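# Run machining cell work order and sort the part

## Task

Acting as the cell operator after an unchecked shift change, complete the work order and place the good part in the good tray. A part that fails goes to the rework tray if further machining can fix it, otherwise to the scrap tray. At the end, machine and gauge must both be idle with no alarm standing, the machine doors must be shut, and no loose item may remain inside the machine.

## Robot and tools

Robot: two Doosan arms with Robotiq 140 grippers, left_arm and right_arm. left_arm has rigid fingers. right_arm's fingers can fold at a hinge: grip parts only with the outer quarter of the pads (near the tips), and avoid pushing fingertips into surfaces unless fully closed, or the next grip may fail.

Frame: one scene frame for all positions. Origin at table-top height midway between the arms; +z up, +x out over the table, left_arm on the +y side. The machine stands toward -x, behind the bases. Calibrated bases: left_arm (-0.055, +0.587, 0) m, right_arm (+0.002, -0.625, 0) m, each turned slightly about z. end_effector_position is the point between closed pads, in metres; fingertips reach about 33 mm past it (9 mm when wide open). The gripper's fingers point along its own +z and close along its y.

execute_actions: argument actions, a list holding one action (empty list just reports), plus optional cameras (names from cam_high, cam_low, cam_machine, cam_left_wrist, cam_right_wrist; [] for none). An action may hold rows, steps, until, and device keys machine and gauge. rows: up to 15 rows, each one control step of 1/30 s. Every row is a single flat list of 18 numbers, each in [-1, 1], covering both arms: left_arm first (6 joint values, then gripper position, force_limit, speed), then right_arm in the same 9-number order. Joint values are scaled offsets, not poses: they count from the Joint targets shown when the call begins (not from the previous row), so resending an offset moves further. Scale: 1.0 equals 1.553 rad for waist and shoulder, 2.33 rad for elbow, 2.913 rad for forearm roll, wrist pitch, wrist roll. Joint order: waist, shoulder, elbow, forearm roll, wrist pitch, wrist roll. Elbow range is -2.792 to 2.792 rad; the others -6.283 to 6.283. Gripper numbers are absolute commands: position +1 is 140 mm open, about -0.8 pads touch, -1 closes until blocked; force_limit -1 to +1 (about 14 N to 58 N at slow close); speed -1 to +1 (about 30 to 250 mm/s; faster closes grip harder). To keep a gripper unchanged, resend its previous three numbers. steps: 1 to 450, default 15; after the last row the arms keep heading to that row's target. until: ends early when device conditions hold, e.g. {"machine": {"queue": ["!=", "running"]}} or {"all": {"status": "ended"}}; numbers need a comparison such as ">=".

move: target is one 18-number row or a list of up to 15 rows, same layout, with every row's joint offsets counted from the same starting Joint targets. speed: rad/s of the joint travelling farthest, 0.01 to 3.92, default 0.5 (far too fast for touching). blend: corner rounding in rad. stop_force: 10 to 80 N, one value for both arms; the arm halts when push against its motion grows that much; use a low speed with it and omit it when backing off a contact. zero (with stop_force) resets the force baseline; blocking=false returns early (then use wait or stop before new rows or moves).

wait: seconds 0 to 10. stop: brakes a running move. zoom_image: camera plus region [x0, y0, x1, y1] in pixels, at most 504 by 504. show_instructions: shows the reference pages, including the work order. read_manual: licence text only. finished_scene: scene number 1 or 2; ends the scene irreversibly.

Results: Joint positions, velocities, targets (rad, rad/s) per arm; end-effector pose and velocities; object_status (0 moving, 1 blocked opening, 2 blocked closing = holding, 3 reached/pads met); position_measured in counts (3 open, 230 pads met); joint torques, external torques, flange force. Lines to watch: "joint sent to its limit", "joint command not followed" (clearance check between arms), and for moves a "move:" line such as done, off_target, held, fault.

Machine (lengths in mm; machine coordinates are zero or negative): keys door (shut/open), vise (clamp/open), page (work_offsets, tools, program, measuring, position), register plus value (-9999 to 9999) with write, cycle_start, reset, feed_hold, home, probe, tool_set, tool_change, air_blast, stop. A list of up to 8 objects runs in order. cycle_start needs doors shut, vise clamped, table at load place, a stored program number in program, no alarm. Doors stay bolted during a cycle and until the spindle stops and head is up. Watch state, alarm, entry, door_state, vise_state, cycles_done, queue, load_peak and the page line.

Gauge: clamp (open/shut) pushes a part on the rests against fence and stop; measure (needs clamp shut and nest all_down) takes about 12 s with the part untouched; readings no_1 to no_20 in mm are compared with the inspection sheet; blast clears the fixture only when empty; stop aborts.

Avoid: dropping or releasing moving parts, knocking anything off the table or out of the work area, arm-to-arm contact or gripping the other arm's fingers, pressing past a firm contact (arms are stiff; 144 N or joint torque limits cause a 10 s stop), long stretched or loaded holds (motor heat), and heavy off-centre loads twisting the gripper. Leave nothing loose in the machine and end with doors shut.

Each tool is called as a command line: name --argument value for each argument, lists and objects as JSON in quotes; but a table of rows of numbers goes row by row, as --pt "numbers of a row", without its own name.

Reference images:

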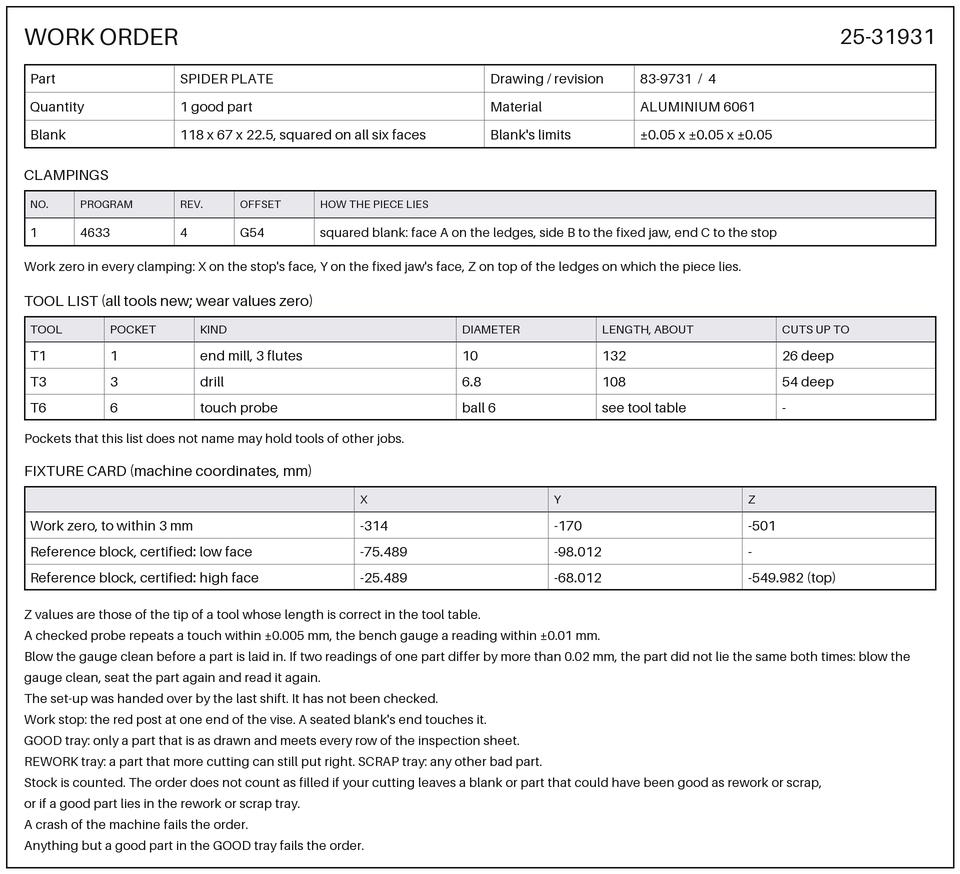

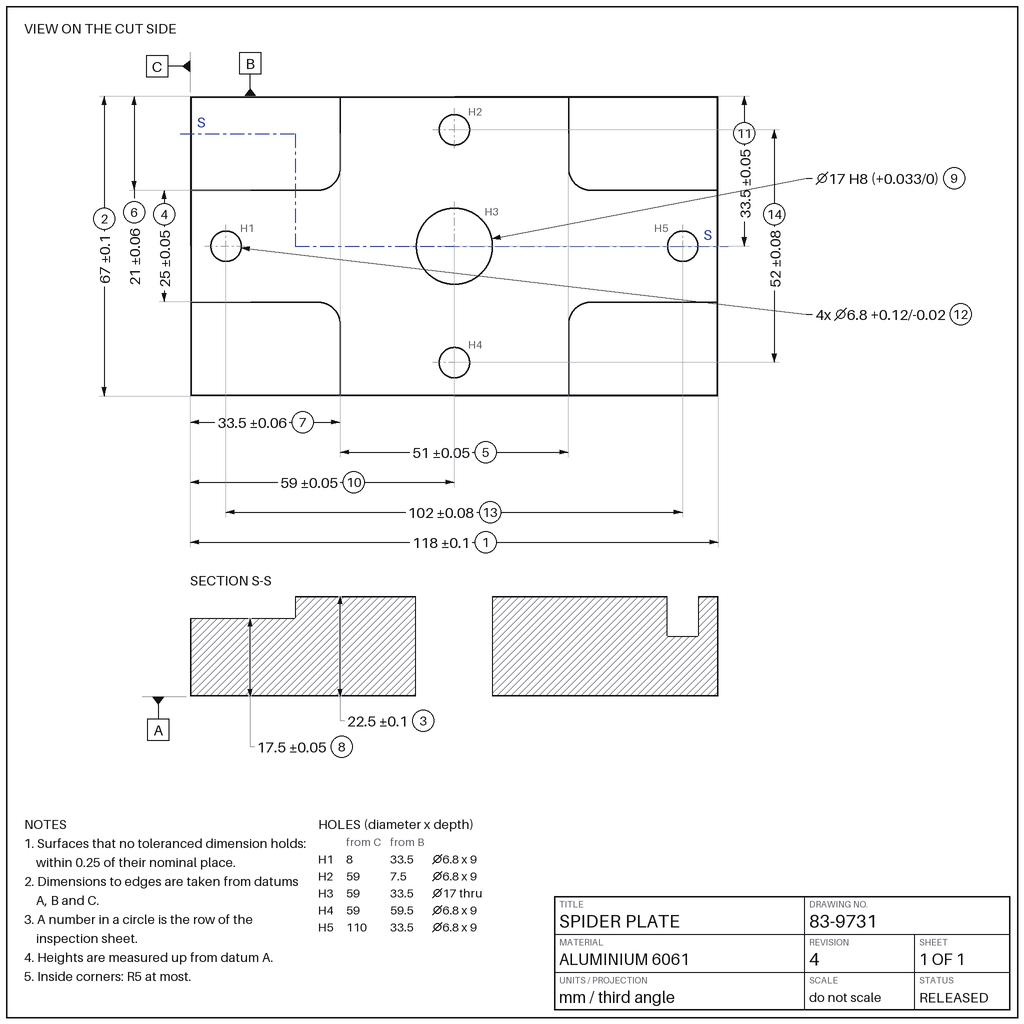

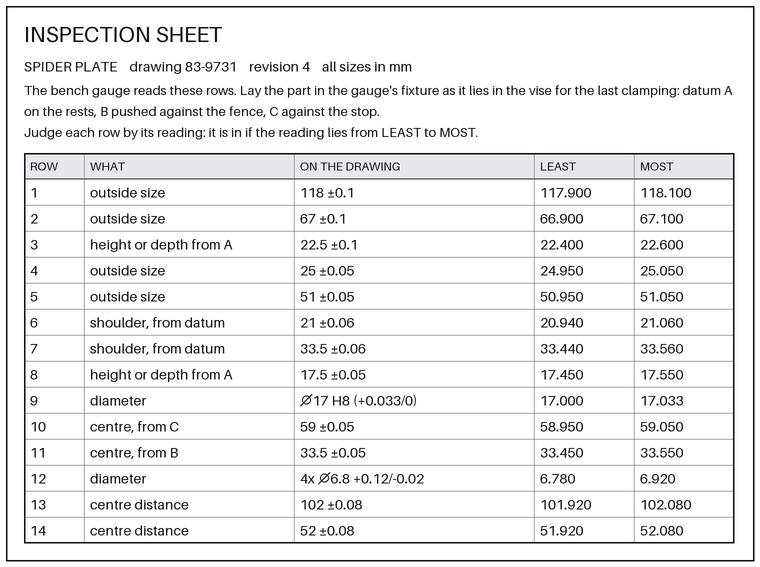

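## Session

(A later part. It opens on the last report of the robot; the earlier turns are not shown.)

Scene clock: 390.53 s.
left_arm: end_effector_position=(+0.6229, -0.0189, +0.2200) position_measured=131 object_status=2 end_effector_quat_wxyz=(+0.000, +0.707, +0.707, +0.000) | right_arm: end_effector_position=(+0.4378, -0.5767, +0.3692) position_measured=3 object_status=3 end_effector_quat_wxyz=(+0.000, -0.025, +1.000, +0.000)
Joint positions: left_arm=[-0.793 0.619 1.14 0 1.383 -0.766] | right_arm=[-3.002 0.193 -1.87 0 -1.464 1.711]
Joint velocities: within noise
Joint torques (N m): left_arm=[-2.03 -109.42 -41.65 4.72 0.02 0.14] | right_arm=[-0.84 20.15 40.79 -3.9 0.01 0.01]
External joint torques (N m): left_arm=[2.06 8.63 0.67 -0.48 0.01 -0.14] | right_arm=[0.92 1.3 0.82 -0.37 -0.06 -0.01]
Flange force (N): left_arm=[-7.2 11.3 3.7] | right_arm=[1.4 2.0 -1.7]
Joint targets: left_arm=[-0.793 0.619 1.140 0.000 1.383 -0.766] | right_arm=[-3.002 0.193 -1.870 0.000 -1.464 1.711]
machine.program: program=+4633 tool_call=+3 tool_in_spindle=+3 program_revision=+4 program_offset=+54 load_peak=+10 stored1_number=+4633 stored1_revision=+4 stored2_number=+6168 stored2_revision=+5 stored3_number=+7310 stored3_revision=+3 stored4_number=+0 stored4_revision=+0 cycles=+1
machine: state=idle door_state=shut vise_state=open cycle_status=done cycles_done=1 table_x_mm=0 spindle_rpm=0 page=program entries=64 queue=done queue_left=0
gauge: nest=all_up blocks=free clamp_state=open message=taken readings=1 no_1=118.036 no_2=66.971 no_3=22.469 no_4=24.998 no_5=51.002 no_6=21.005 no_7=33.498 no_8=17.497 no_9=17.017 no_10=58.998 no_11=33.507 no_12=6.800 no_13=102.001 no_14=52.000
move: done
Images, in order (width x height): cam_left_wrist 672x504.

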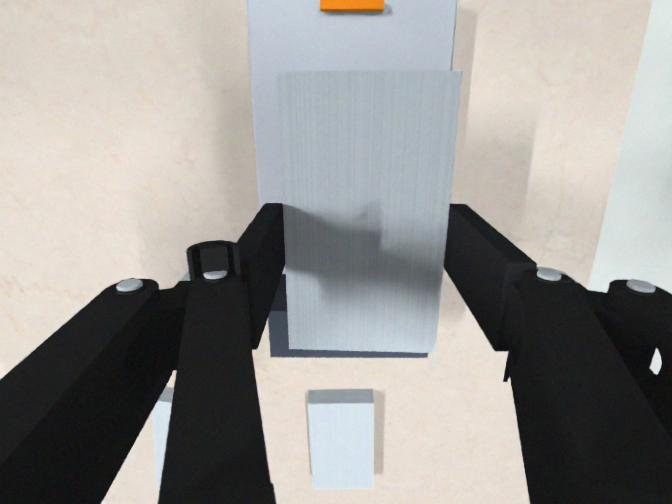

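move --target '[0.14556,-0.36671,0.31187,0,-0.05409,0.07749,-1,0.2,-1,0,0,0,0,0,0,1,1,1]' --speed 0.45 --cameras '["cam_left_wrist","cam_high"]'

Scene clock: 392.93 s.
left_arm: end_effector_position=(+0.4397, +0.3298, +0.2498) position_measured=131 object_status=2 end_effector_quat_wxyz=(+0.000, +0.707, +0.707, +0.000) | right_arm: end_effector_position=(+0.4378, -0.5767, +0.3692) position_measured=3 object_status=3 end_effector_quat_wxyz=(+0.000, -0.025, +1.000, +0.000)
Joint positions: left_arm=[-0.567 0.05 1.867 0 1.225 -0.541] | right_arm=[-3.002 0.193 -1.87 0 -1.464 1.711]
Joint velocities: within noise
Joint torques (N m): left_arm=[-2.18 -48.83 -39.41 4.49 0.03 0.08] | right_arm=[-0.69 20.77 40.3 -3.85 0.03 0.08]
External joint torques (N m): left_arm=[2.16 4.48 0.12 -0.42 -0.01 -0.08] | right_arm=[0.77 0.89 1.37 -0.42 -0.08 -0.08]
Flange force (N): left_arm=[0.0 8.1 2.7] | right_arm=[-0.1 1.6 -2.6]
Joint targets: left_arm=[-0.567 0.050 1.867 0.000 1.225 -0.541] | right_arm=[-3.002 0.193 -1.870 0.000 -1.464 1.711]
machine.program: program=+4633 tool_call=+3 tool_in_spindle=+3 program_revision=+4 program_offset=+54 load_peak=+10 stored1_number=+4633 stored1_revision=+4 stored2_number=+6168 stored2_revision=+5 stored3_number=+7310 stored3_revision=+3 stored4_number=+0 stored4_revision=+0 cycles=+1
machine: state=idle door_state=shut vise_state=open cycle_status=done cycles_done=1 table_x_mm=0 spindle_rpm=0 page=program entries=64 queue=done queue_left=0
gauge: nest=all_up blocks=free clamp_state=open message=taken readings=1 no_1=118.036 no_2=66.971 no_3=22.469 no_4=24.998 no_5=51.002 no_6=21.005 no_7=33.498 no_8=17.497 no_9=17.017 no_10=58.998 no_11=33.507 no_12=6.800 no_13=102.001 no_14=52.000
move: done
Images, in order (width x height): cam_high 672x504, cam_left_wrist 672x504.

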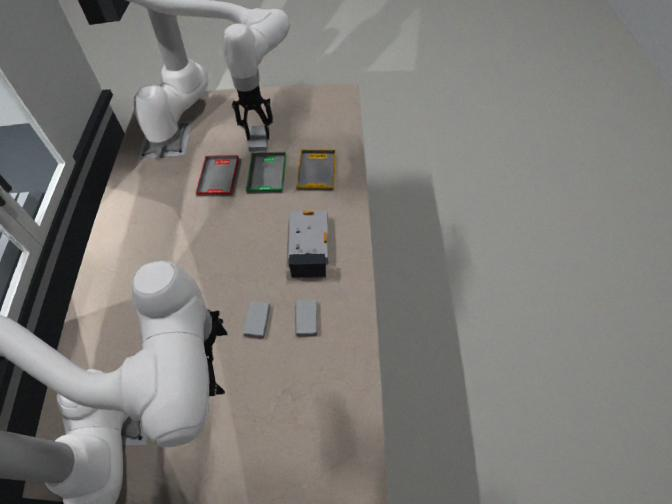

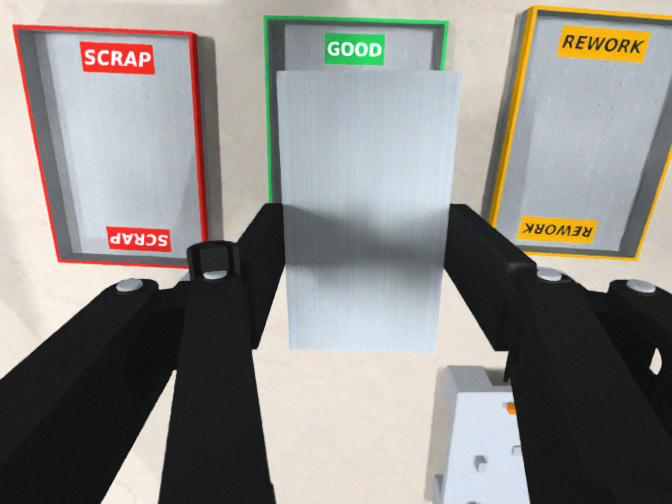

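move --target '[0.00199,0.10336,0.08458,0,-0.12275,0.00106,-1,0.2,-1,0,0,0,0,0,0,1,1,1]' --speed 0.2 --cameras '["cam_left_wrist"]'

move --target '[0,0.01647,0.00695,0,-0.01434,0,-1,0.2,-1,0,0,0,0,0,0,1,1,1]' --speed 0.03 --stop_force 12 --cameras '["cam_left_wrist"]'

Scene clock: 396.67 s.
left_arm: end_effector_position=(+0.4396, +0.3319, +0.0649) position_measured=131 object_status=2 end_effector_quat_wxyz=(+0.000, +0.707, +0.707, +0.000) | right_arm: end_effector_position=(+0.4378, -0.5767, +0.3692) position_measured=3 object_status=3 end_effector_quat_wxyz=(+0.000, -0.025, +1.000, +0.000)
Joint positions: left_arm=[-0.564 0.21 2.064 0 0.868 -0.538] | right_arm=[-3.002 0.193 -1.87 0 -1.464 1.711]
Joint velocities: within noise
Joint torques (N m): left_arm=[-2.61 -57.55 -32.39 3.81 0.09 0.2] | right_arm=[-1.11 20.22 40.48 -3.82 0.03 0.07]
External joint torques (N m): left_arm=[2.65 4.19 0.53 -0.51 -0.08 -0.2] | right_arm=[1.13 1.82 1.24 -0.46 -0.08 -0.07]
Flange force (N): left_arm=[1.5 6.6 5.5] | right_arm=[1.8 2.3 -2.5]
Joint targets: left_arm=[-0.564 0.210 2.064 0.000 0.868 -0.538] | right_arm=[-3.002 0.193 -1.870 0.000 -1.464 1.711]
machine.program: program=+4633 tool_call=+3 tool_in_spindle=+3 program_revision=+4 program_offset=+54 load_peak=+10 stored1_number=+4633 stored1_revision=+4 stored2_number=+6168 stored2_revision=+5 stored3_number=+7310 stored3_revision=+3 stored4_number=+0 stored4_revision=+0 cycles=+1
machine: state=idle door_state=shut vise_state=open cycle_status=done cycles_done=1 table_x_mm=0 spindle_rpm=0 page=program entries=64 queue=done queue_left=0
gauge: nest=all_up blocks=free clamp_state=open message=taken readings=1 no_1=118.036 no_2=66.971 no_3=22.469 no_4=24.998 no_5=51.002 no_6=21.005 no_7=33.498 no_8=17.497 no_9=17.017 no_10=58.998 no_11=33.507 no_12=6.800 no_13=102.001 no_14=52.000
move: done
Images, in order (width x height): cam_left_wrist 672x504.

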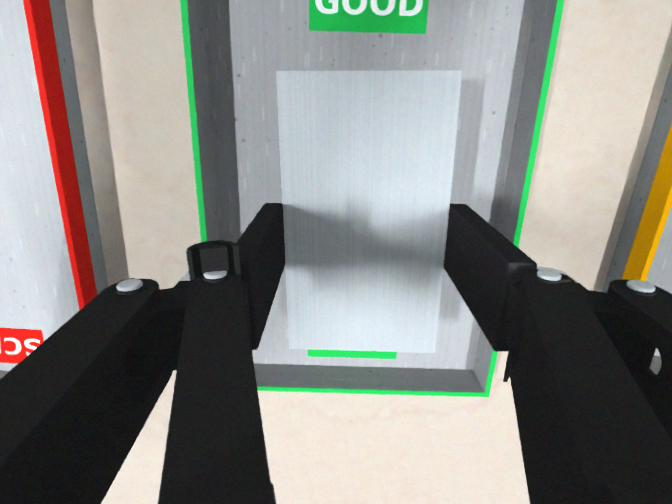

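Scene clock: 398.13 s.
left_arm: end_effector_position=(+0.4397, +0.3318, +0.0519) position_measured=131 object_status=2 end_effector_quat_wxyz=(+0.000, +0.707, +0.707, +0.000) | right_arm: end_effector_position=(+0.4378, -0.5767, +0.3692) position_measured=3 object_status=3 end_effector_quat_wxyz=(+0.000, -0.025, +1.000, +0.000)
Joint positions: left_arm=[-0.564 0.226 2.074 0 0.842 -0.538] | right_arm=[-3.002 0.193 -1.87 0 -1.464 1.711]
Joint velocities: within noise
Joint torques (N m): left_arm=[-3.13 -46.47 -24.75 3.81 -1.54 0.1] | right_arm=[-0.69 19.96 40.3 -3.84 0.09 0.04]
External joint torques (N m): left_arm=[3.17 -7.69 -6.31 -0.59 1.56 -0.1] | right_arm=[0.65 2.29 1.46 -0.44 -0.15 -0.04]
Flange force (N): left_arm=[4.0 4.3 -17.3] | right_arm=[2.2 1.3 -3.1]
Joint targets: left_arm=[-0.564 0.226 2.074 0.000 0.842 -0.538] | right_arm=[-3.002 0.193 -1.870 0.000 -1.464 1.711]
machine.program: program=+4633 tool_call=+3 tool_in_spindle=+3 program_revision=+4 program_offset=+54 load_peak=+10 stored1_number=+4633 stored1_revision=+4 stored2_number=+6168 stored2_revision=+5 stored3_number=+7310 stored3_revision=+3 stored4_number=+0 stored4_revision=+0 cycles=+1
machine: state=idle door_state=shut vise_state=open cycle_status=done cycles_done=1 table_x_mm=0 spindle_rpm=0 page=program entries=64 queue=done queue_left=0
gauge: nest=all_up blocks=free clamp_state=open message=taken readings=1 no_1=118.036 no_2=66.971 no_3=22.469 no_4=24.998 no_5=51.002 no_6=21.005 no_7=33.498 no_8=17.497 no_9=17.017 no_10=58.998 no_11=33.507 no_12=6.800 no_13=102.001 no_14=52.000
move: contact (left_arm); left_arm: the wrist pitch is farthest, 0.016 rad from its target
Images, in order (width x height): cam_left_wrist 672x504.

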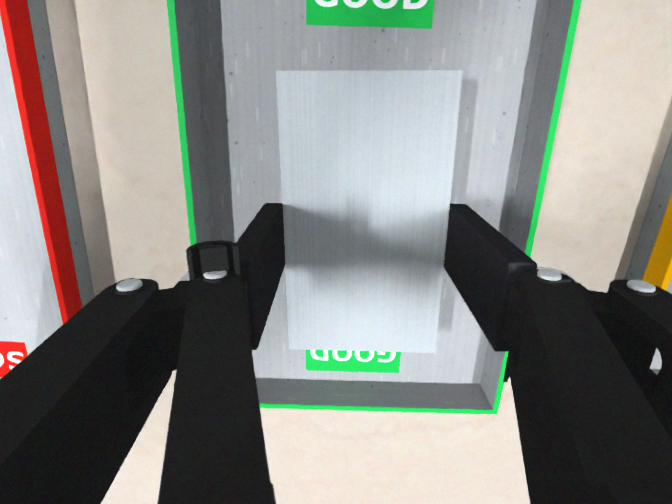

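execute_actions --actions '[{"rows":[[0,0,0,0,0,0,0.1,0.2,-1,0,0,0,0,0,0,1,1,1]],"steps":40}]' --cameras '["cam_left_wrist"]'

Scene clock: 399.90 s.
left_arm: end_effector_position=(+0.4397, +0.3318, +0.0519) position_measured=117 object_status=3 end_effector_quat_wxyz=(+0.000, +0.707, +0.707, +0.000) | right_arm: end_effector_position=(+0.4378, -0.5767, +0.3692) position_measured=3 object_status=3 end_effector_quat_wxyz=(+0.000, -0.025, +1.000, +0.000)
Joint positions: left_arm=[-0.564 0.226 2.074 0 0.842 -0.538] | right_arm=[-3.002 0.193 -1.87 0 -1.464 1.711]
Joint velocities: within noise
Joint torques (N m): left_arm=[-2.14 -56.05 -29.65 3.68 0.04 0.11] | right_arm=[-0.64 20.37 40.32 -3.86 -0.03 0.08]
External joint torques (N m): left_arm=[2.25 1.74 -1.46 -0.46 -0.03 -0.11] | right_arm=[0.71 1.17 1.29 -0.41 -0.02 -0.08]
Flange force (N): left_arm=[1.0 6.5 1.1] | right_arm=[0.5 1.4 -2.4]
Joint targets: left_arm=[-0.564 0.226 2.074 0.000 0.842 -0.538] | right_arm=[-3.002 0.193 -1.870 0.000 -1.464 1.711]
machine.program: program=+4633 tool_call=+3 tool_in_spindle=+3 program_revision=+4 program_offset=+54 load_peak=+10 stored1_number=+4633 stored1_revision=+4 stored2_number=+6168 stored2_revision=+5 stored3_number=+7310 stored3_revision=+3 stored4_number=+0 stored4_revision=+0 cycles=+1
machine: state=idle door_state=shut vise_state=open cycle_status=done cycles_done=1 table_x_mm=0 spindle_rpm=0 page=program entries=64 queue=done queue_left=0
gauge: nest=all_up blocks=free clamp_state=open message=taken readings=1 no_1=118.036 no_2=66.971 no_3=22.469 no_4=24.998 no_5=51.002 no_6=21.005 no_7=33.498 no_8=17.497 no_9=17.017 no_10=58.998 no_11=33.507 no_12=6.800 no_13=102.001 no_14=52.000
Images, in order (width x height): cam_left_wrist 672x504.

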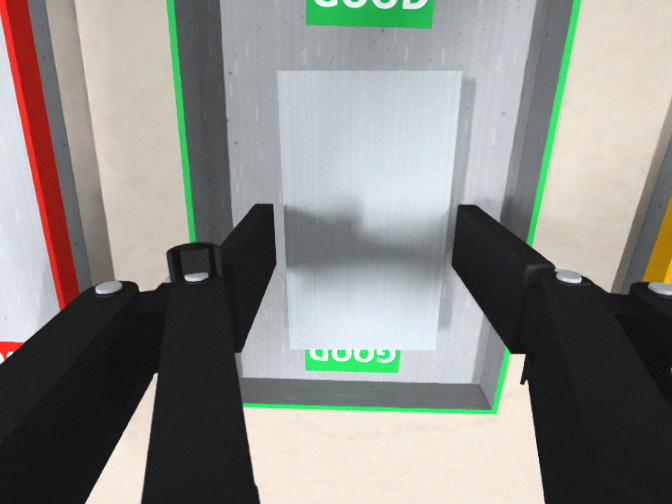

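move --pt "0 -0.02866 -0.01341 0 0.02587 0 0.1 0.2 -1 0 0 0 0 0 0 1 1 1" --pt "0 -0.11365 -0.08899 0 0.13163 0 0.1 0.2 -1 0 0 0 0 0 0 1 1 1" --speed '[0.12, 0.3]' --blend 0.02 --cameras '["cam_left_wrist","cam_high"]'

Scene clock: 402.53 s.
left_arm: end_effector_position=(+0.4406, +0.3313, +0.2501) position_measured=117 object_status=3 end_effector_quat_wxyz=(+0.000, +0.707, +0.707, +0.000) | right_arm: end_effector_position=(+0.4378, -0.5767, +0.3692) position_measured=3 object_status=3 end_effector_quat_wxyz=(+0.000, -0.025, +1.000, +0.000)
Joint positions: left_arm=[-0.564 0.05 1.866 0 1.225 -0.538] | right_arm=[-3.002 0.193 -1.87 0 -1.464 1.711]
Joint velocities: within noise
Joint torques (N m): left_arm=[-2.34 -45.42 -37.32 4.53 0 0.06] | right_arm=[-0.48 21.09 40.42 -3.84 0 -0.06]
External joint torques (N m): left_arm=[2.4 1.12 -1.91 -0.46 0.01 -0.06] | right_arm=[0.49 0.94 1.33 -0.45 -0.06 0.06]
Flange force (N): left_arm=[1.3 6.6 -1.9] | right_arm=[0.0 1.2 -2.5]
Joint targets: left_arm=[-0.564 0.050 1.866 0.000 1.225 -0.538] | right_arm=[-3.002 0.193 -1.870 0.000 -1.464 1.711]
machine.program: program=+4633 tool_call=+3 tool_in_spindle=+3 program_revision=+4 program_offset=+54 load_peak=+10 stored1_number=+4633 stored1_revision=+4 stored2_number=+6168 stored2_revision=+5 stored3_number=+7310 stored3_revision=+3 stored4_number=+0 stored4_revision=+0 cycles=+1
machine: state=idle door_state=shut vise_state=open cycle_status=done cycles_done=1 table_x_mm=0 spindle_rpm=0 page=program entries=64 queue=done queue_left=0
gauge: nest=all_up blocks=free clamp_state=open message=taken readings=1 no_1=118.036 no_2=66.971 no_3=22.469 no_4=24.998 no_5=51.002 no_6=21.005 no_7=33.498 no_8=17.497 no_9=17.017 no_10=58.998 no_11=33.507 no_12=6.800 no_13=102.001 no_14=52.000
move: done
Images, in order (width x height): cam_high 672x504, cam_left_wrist 672x504.

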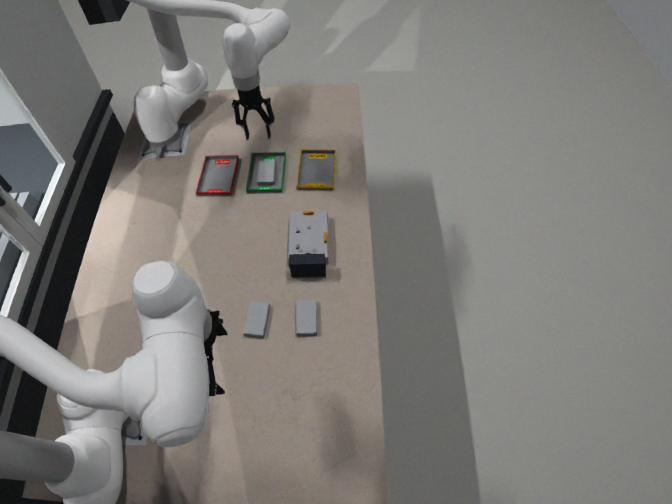

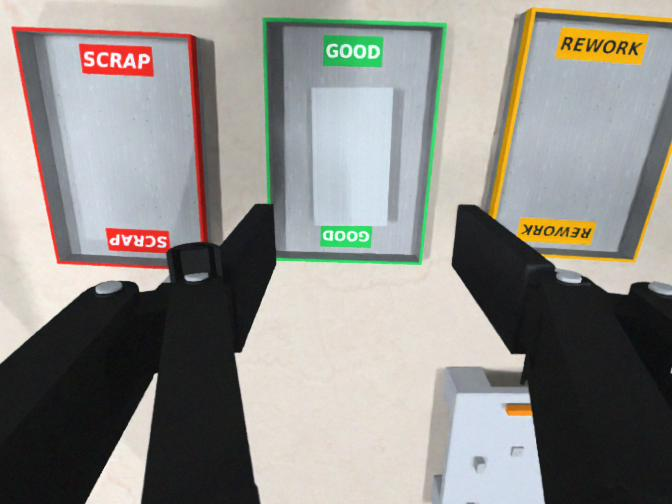

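finished_scene --scene 2

The scene is finished: the task was done.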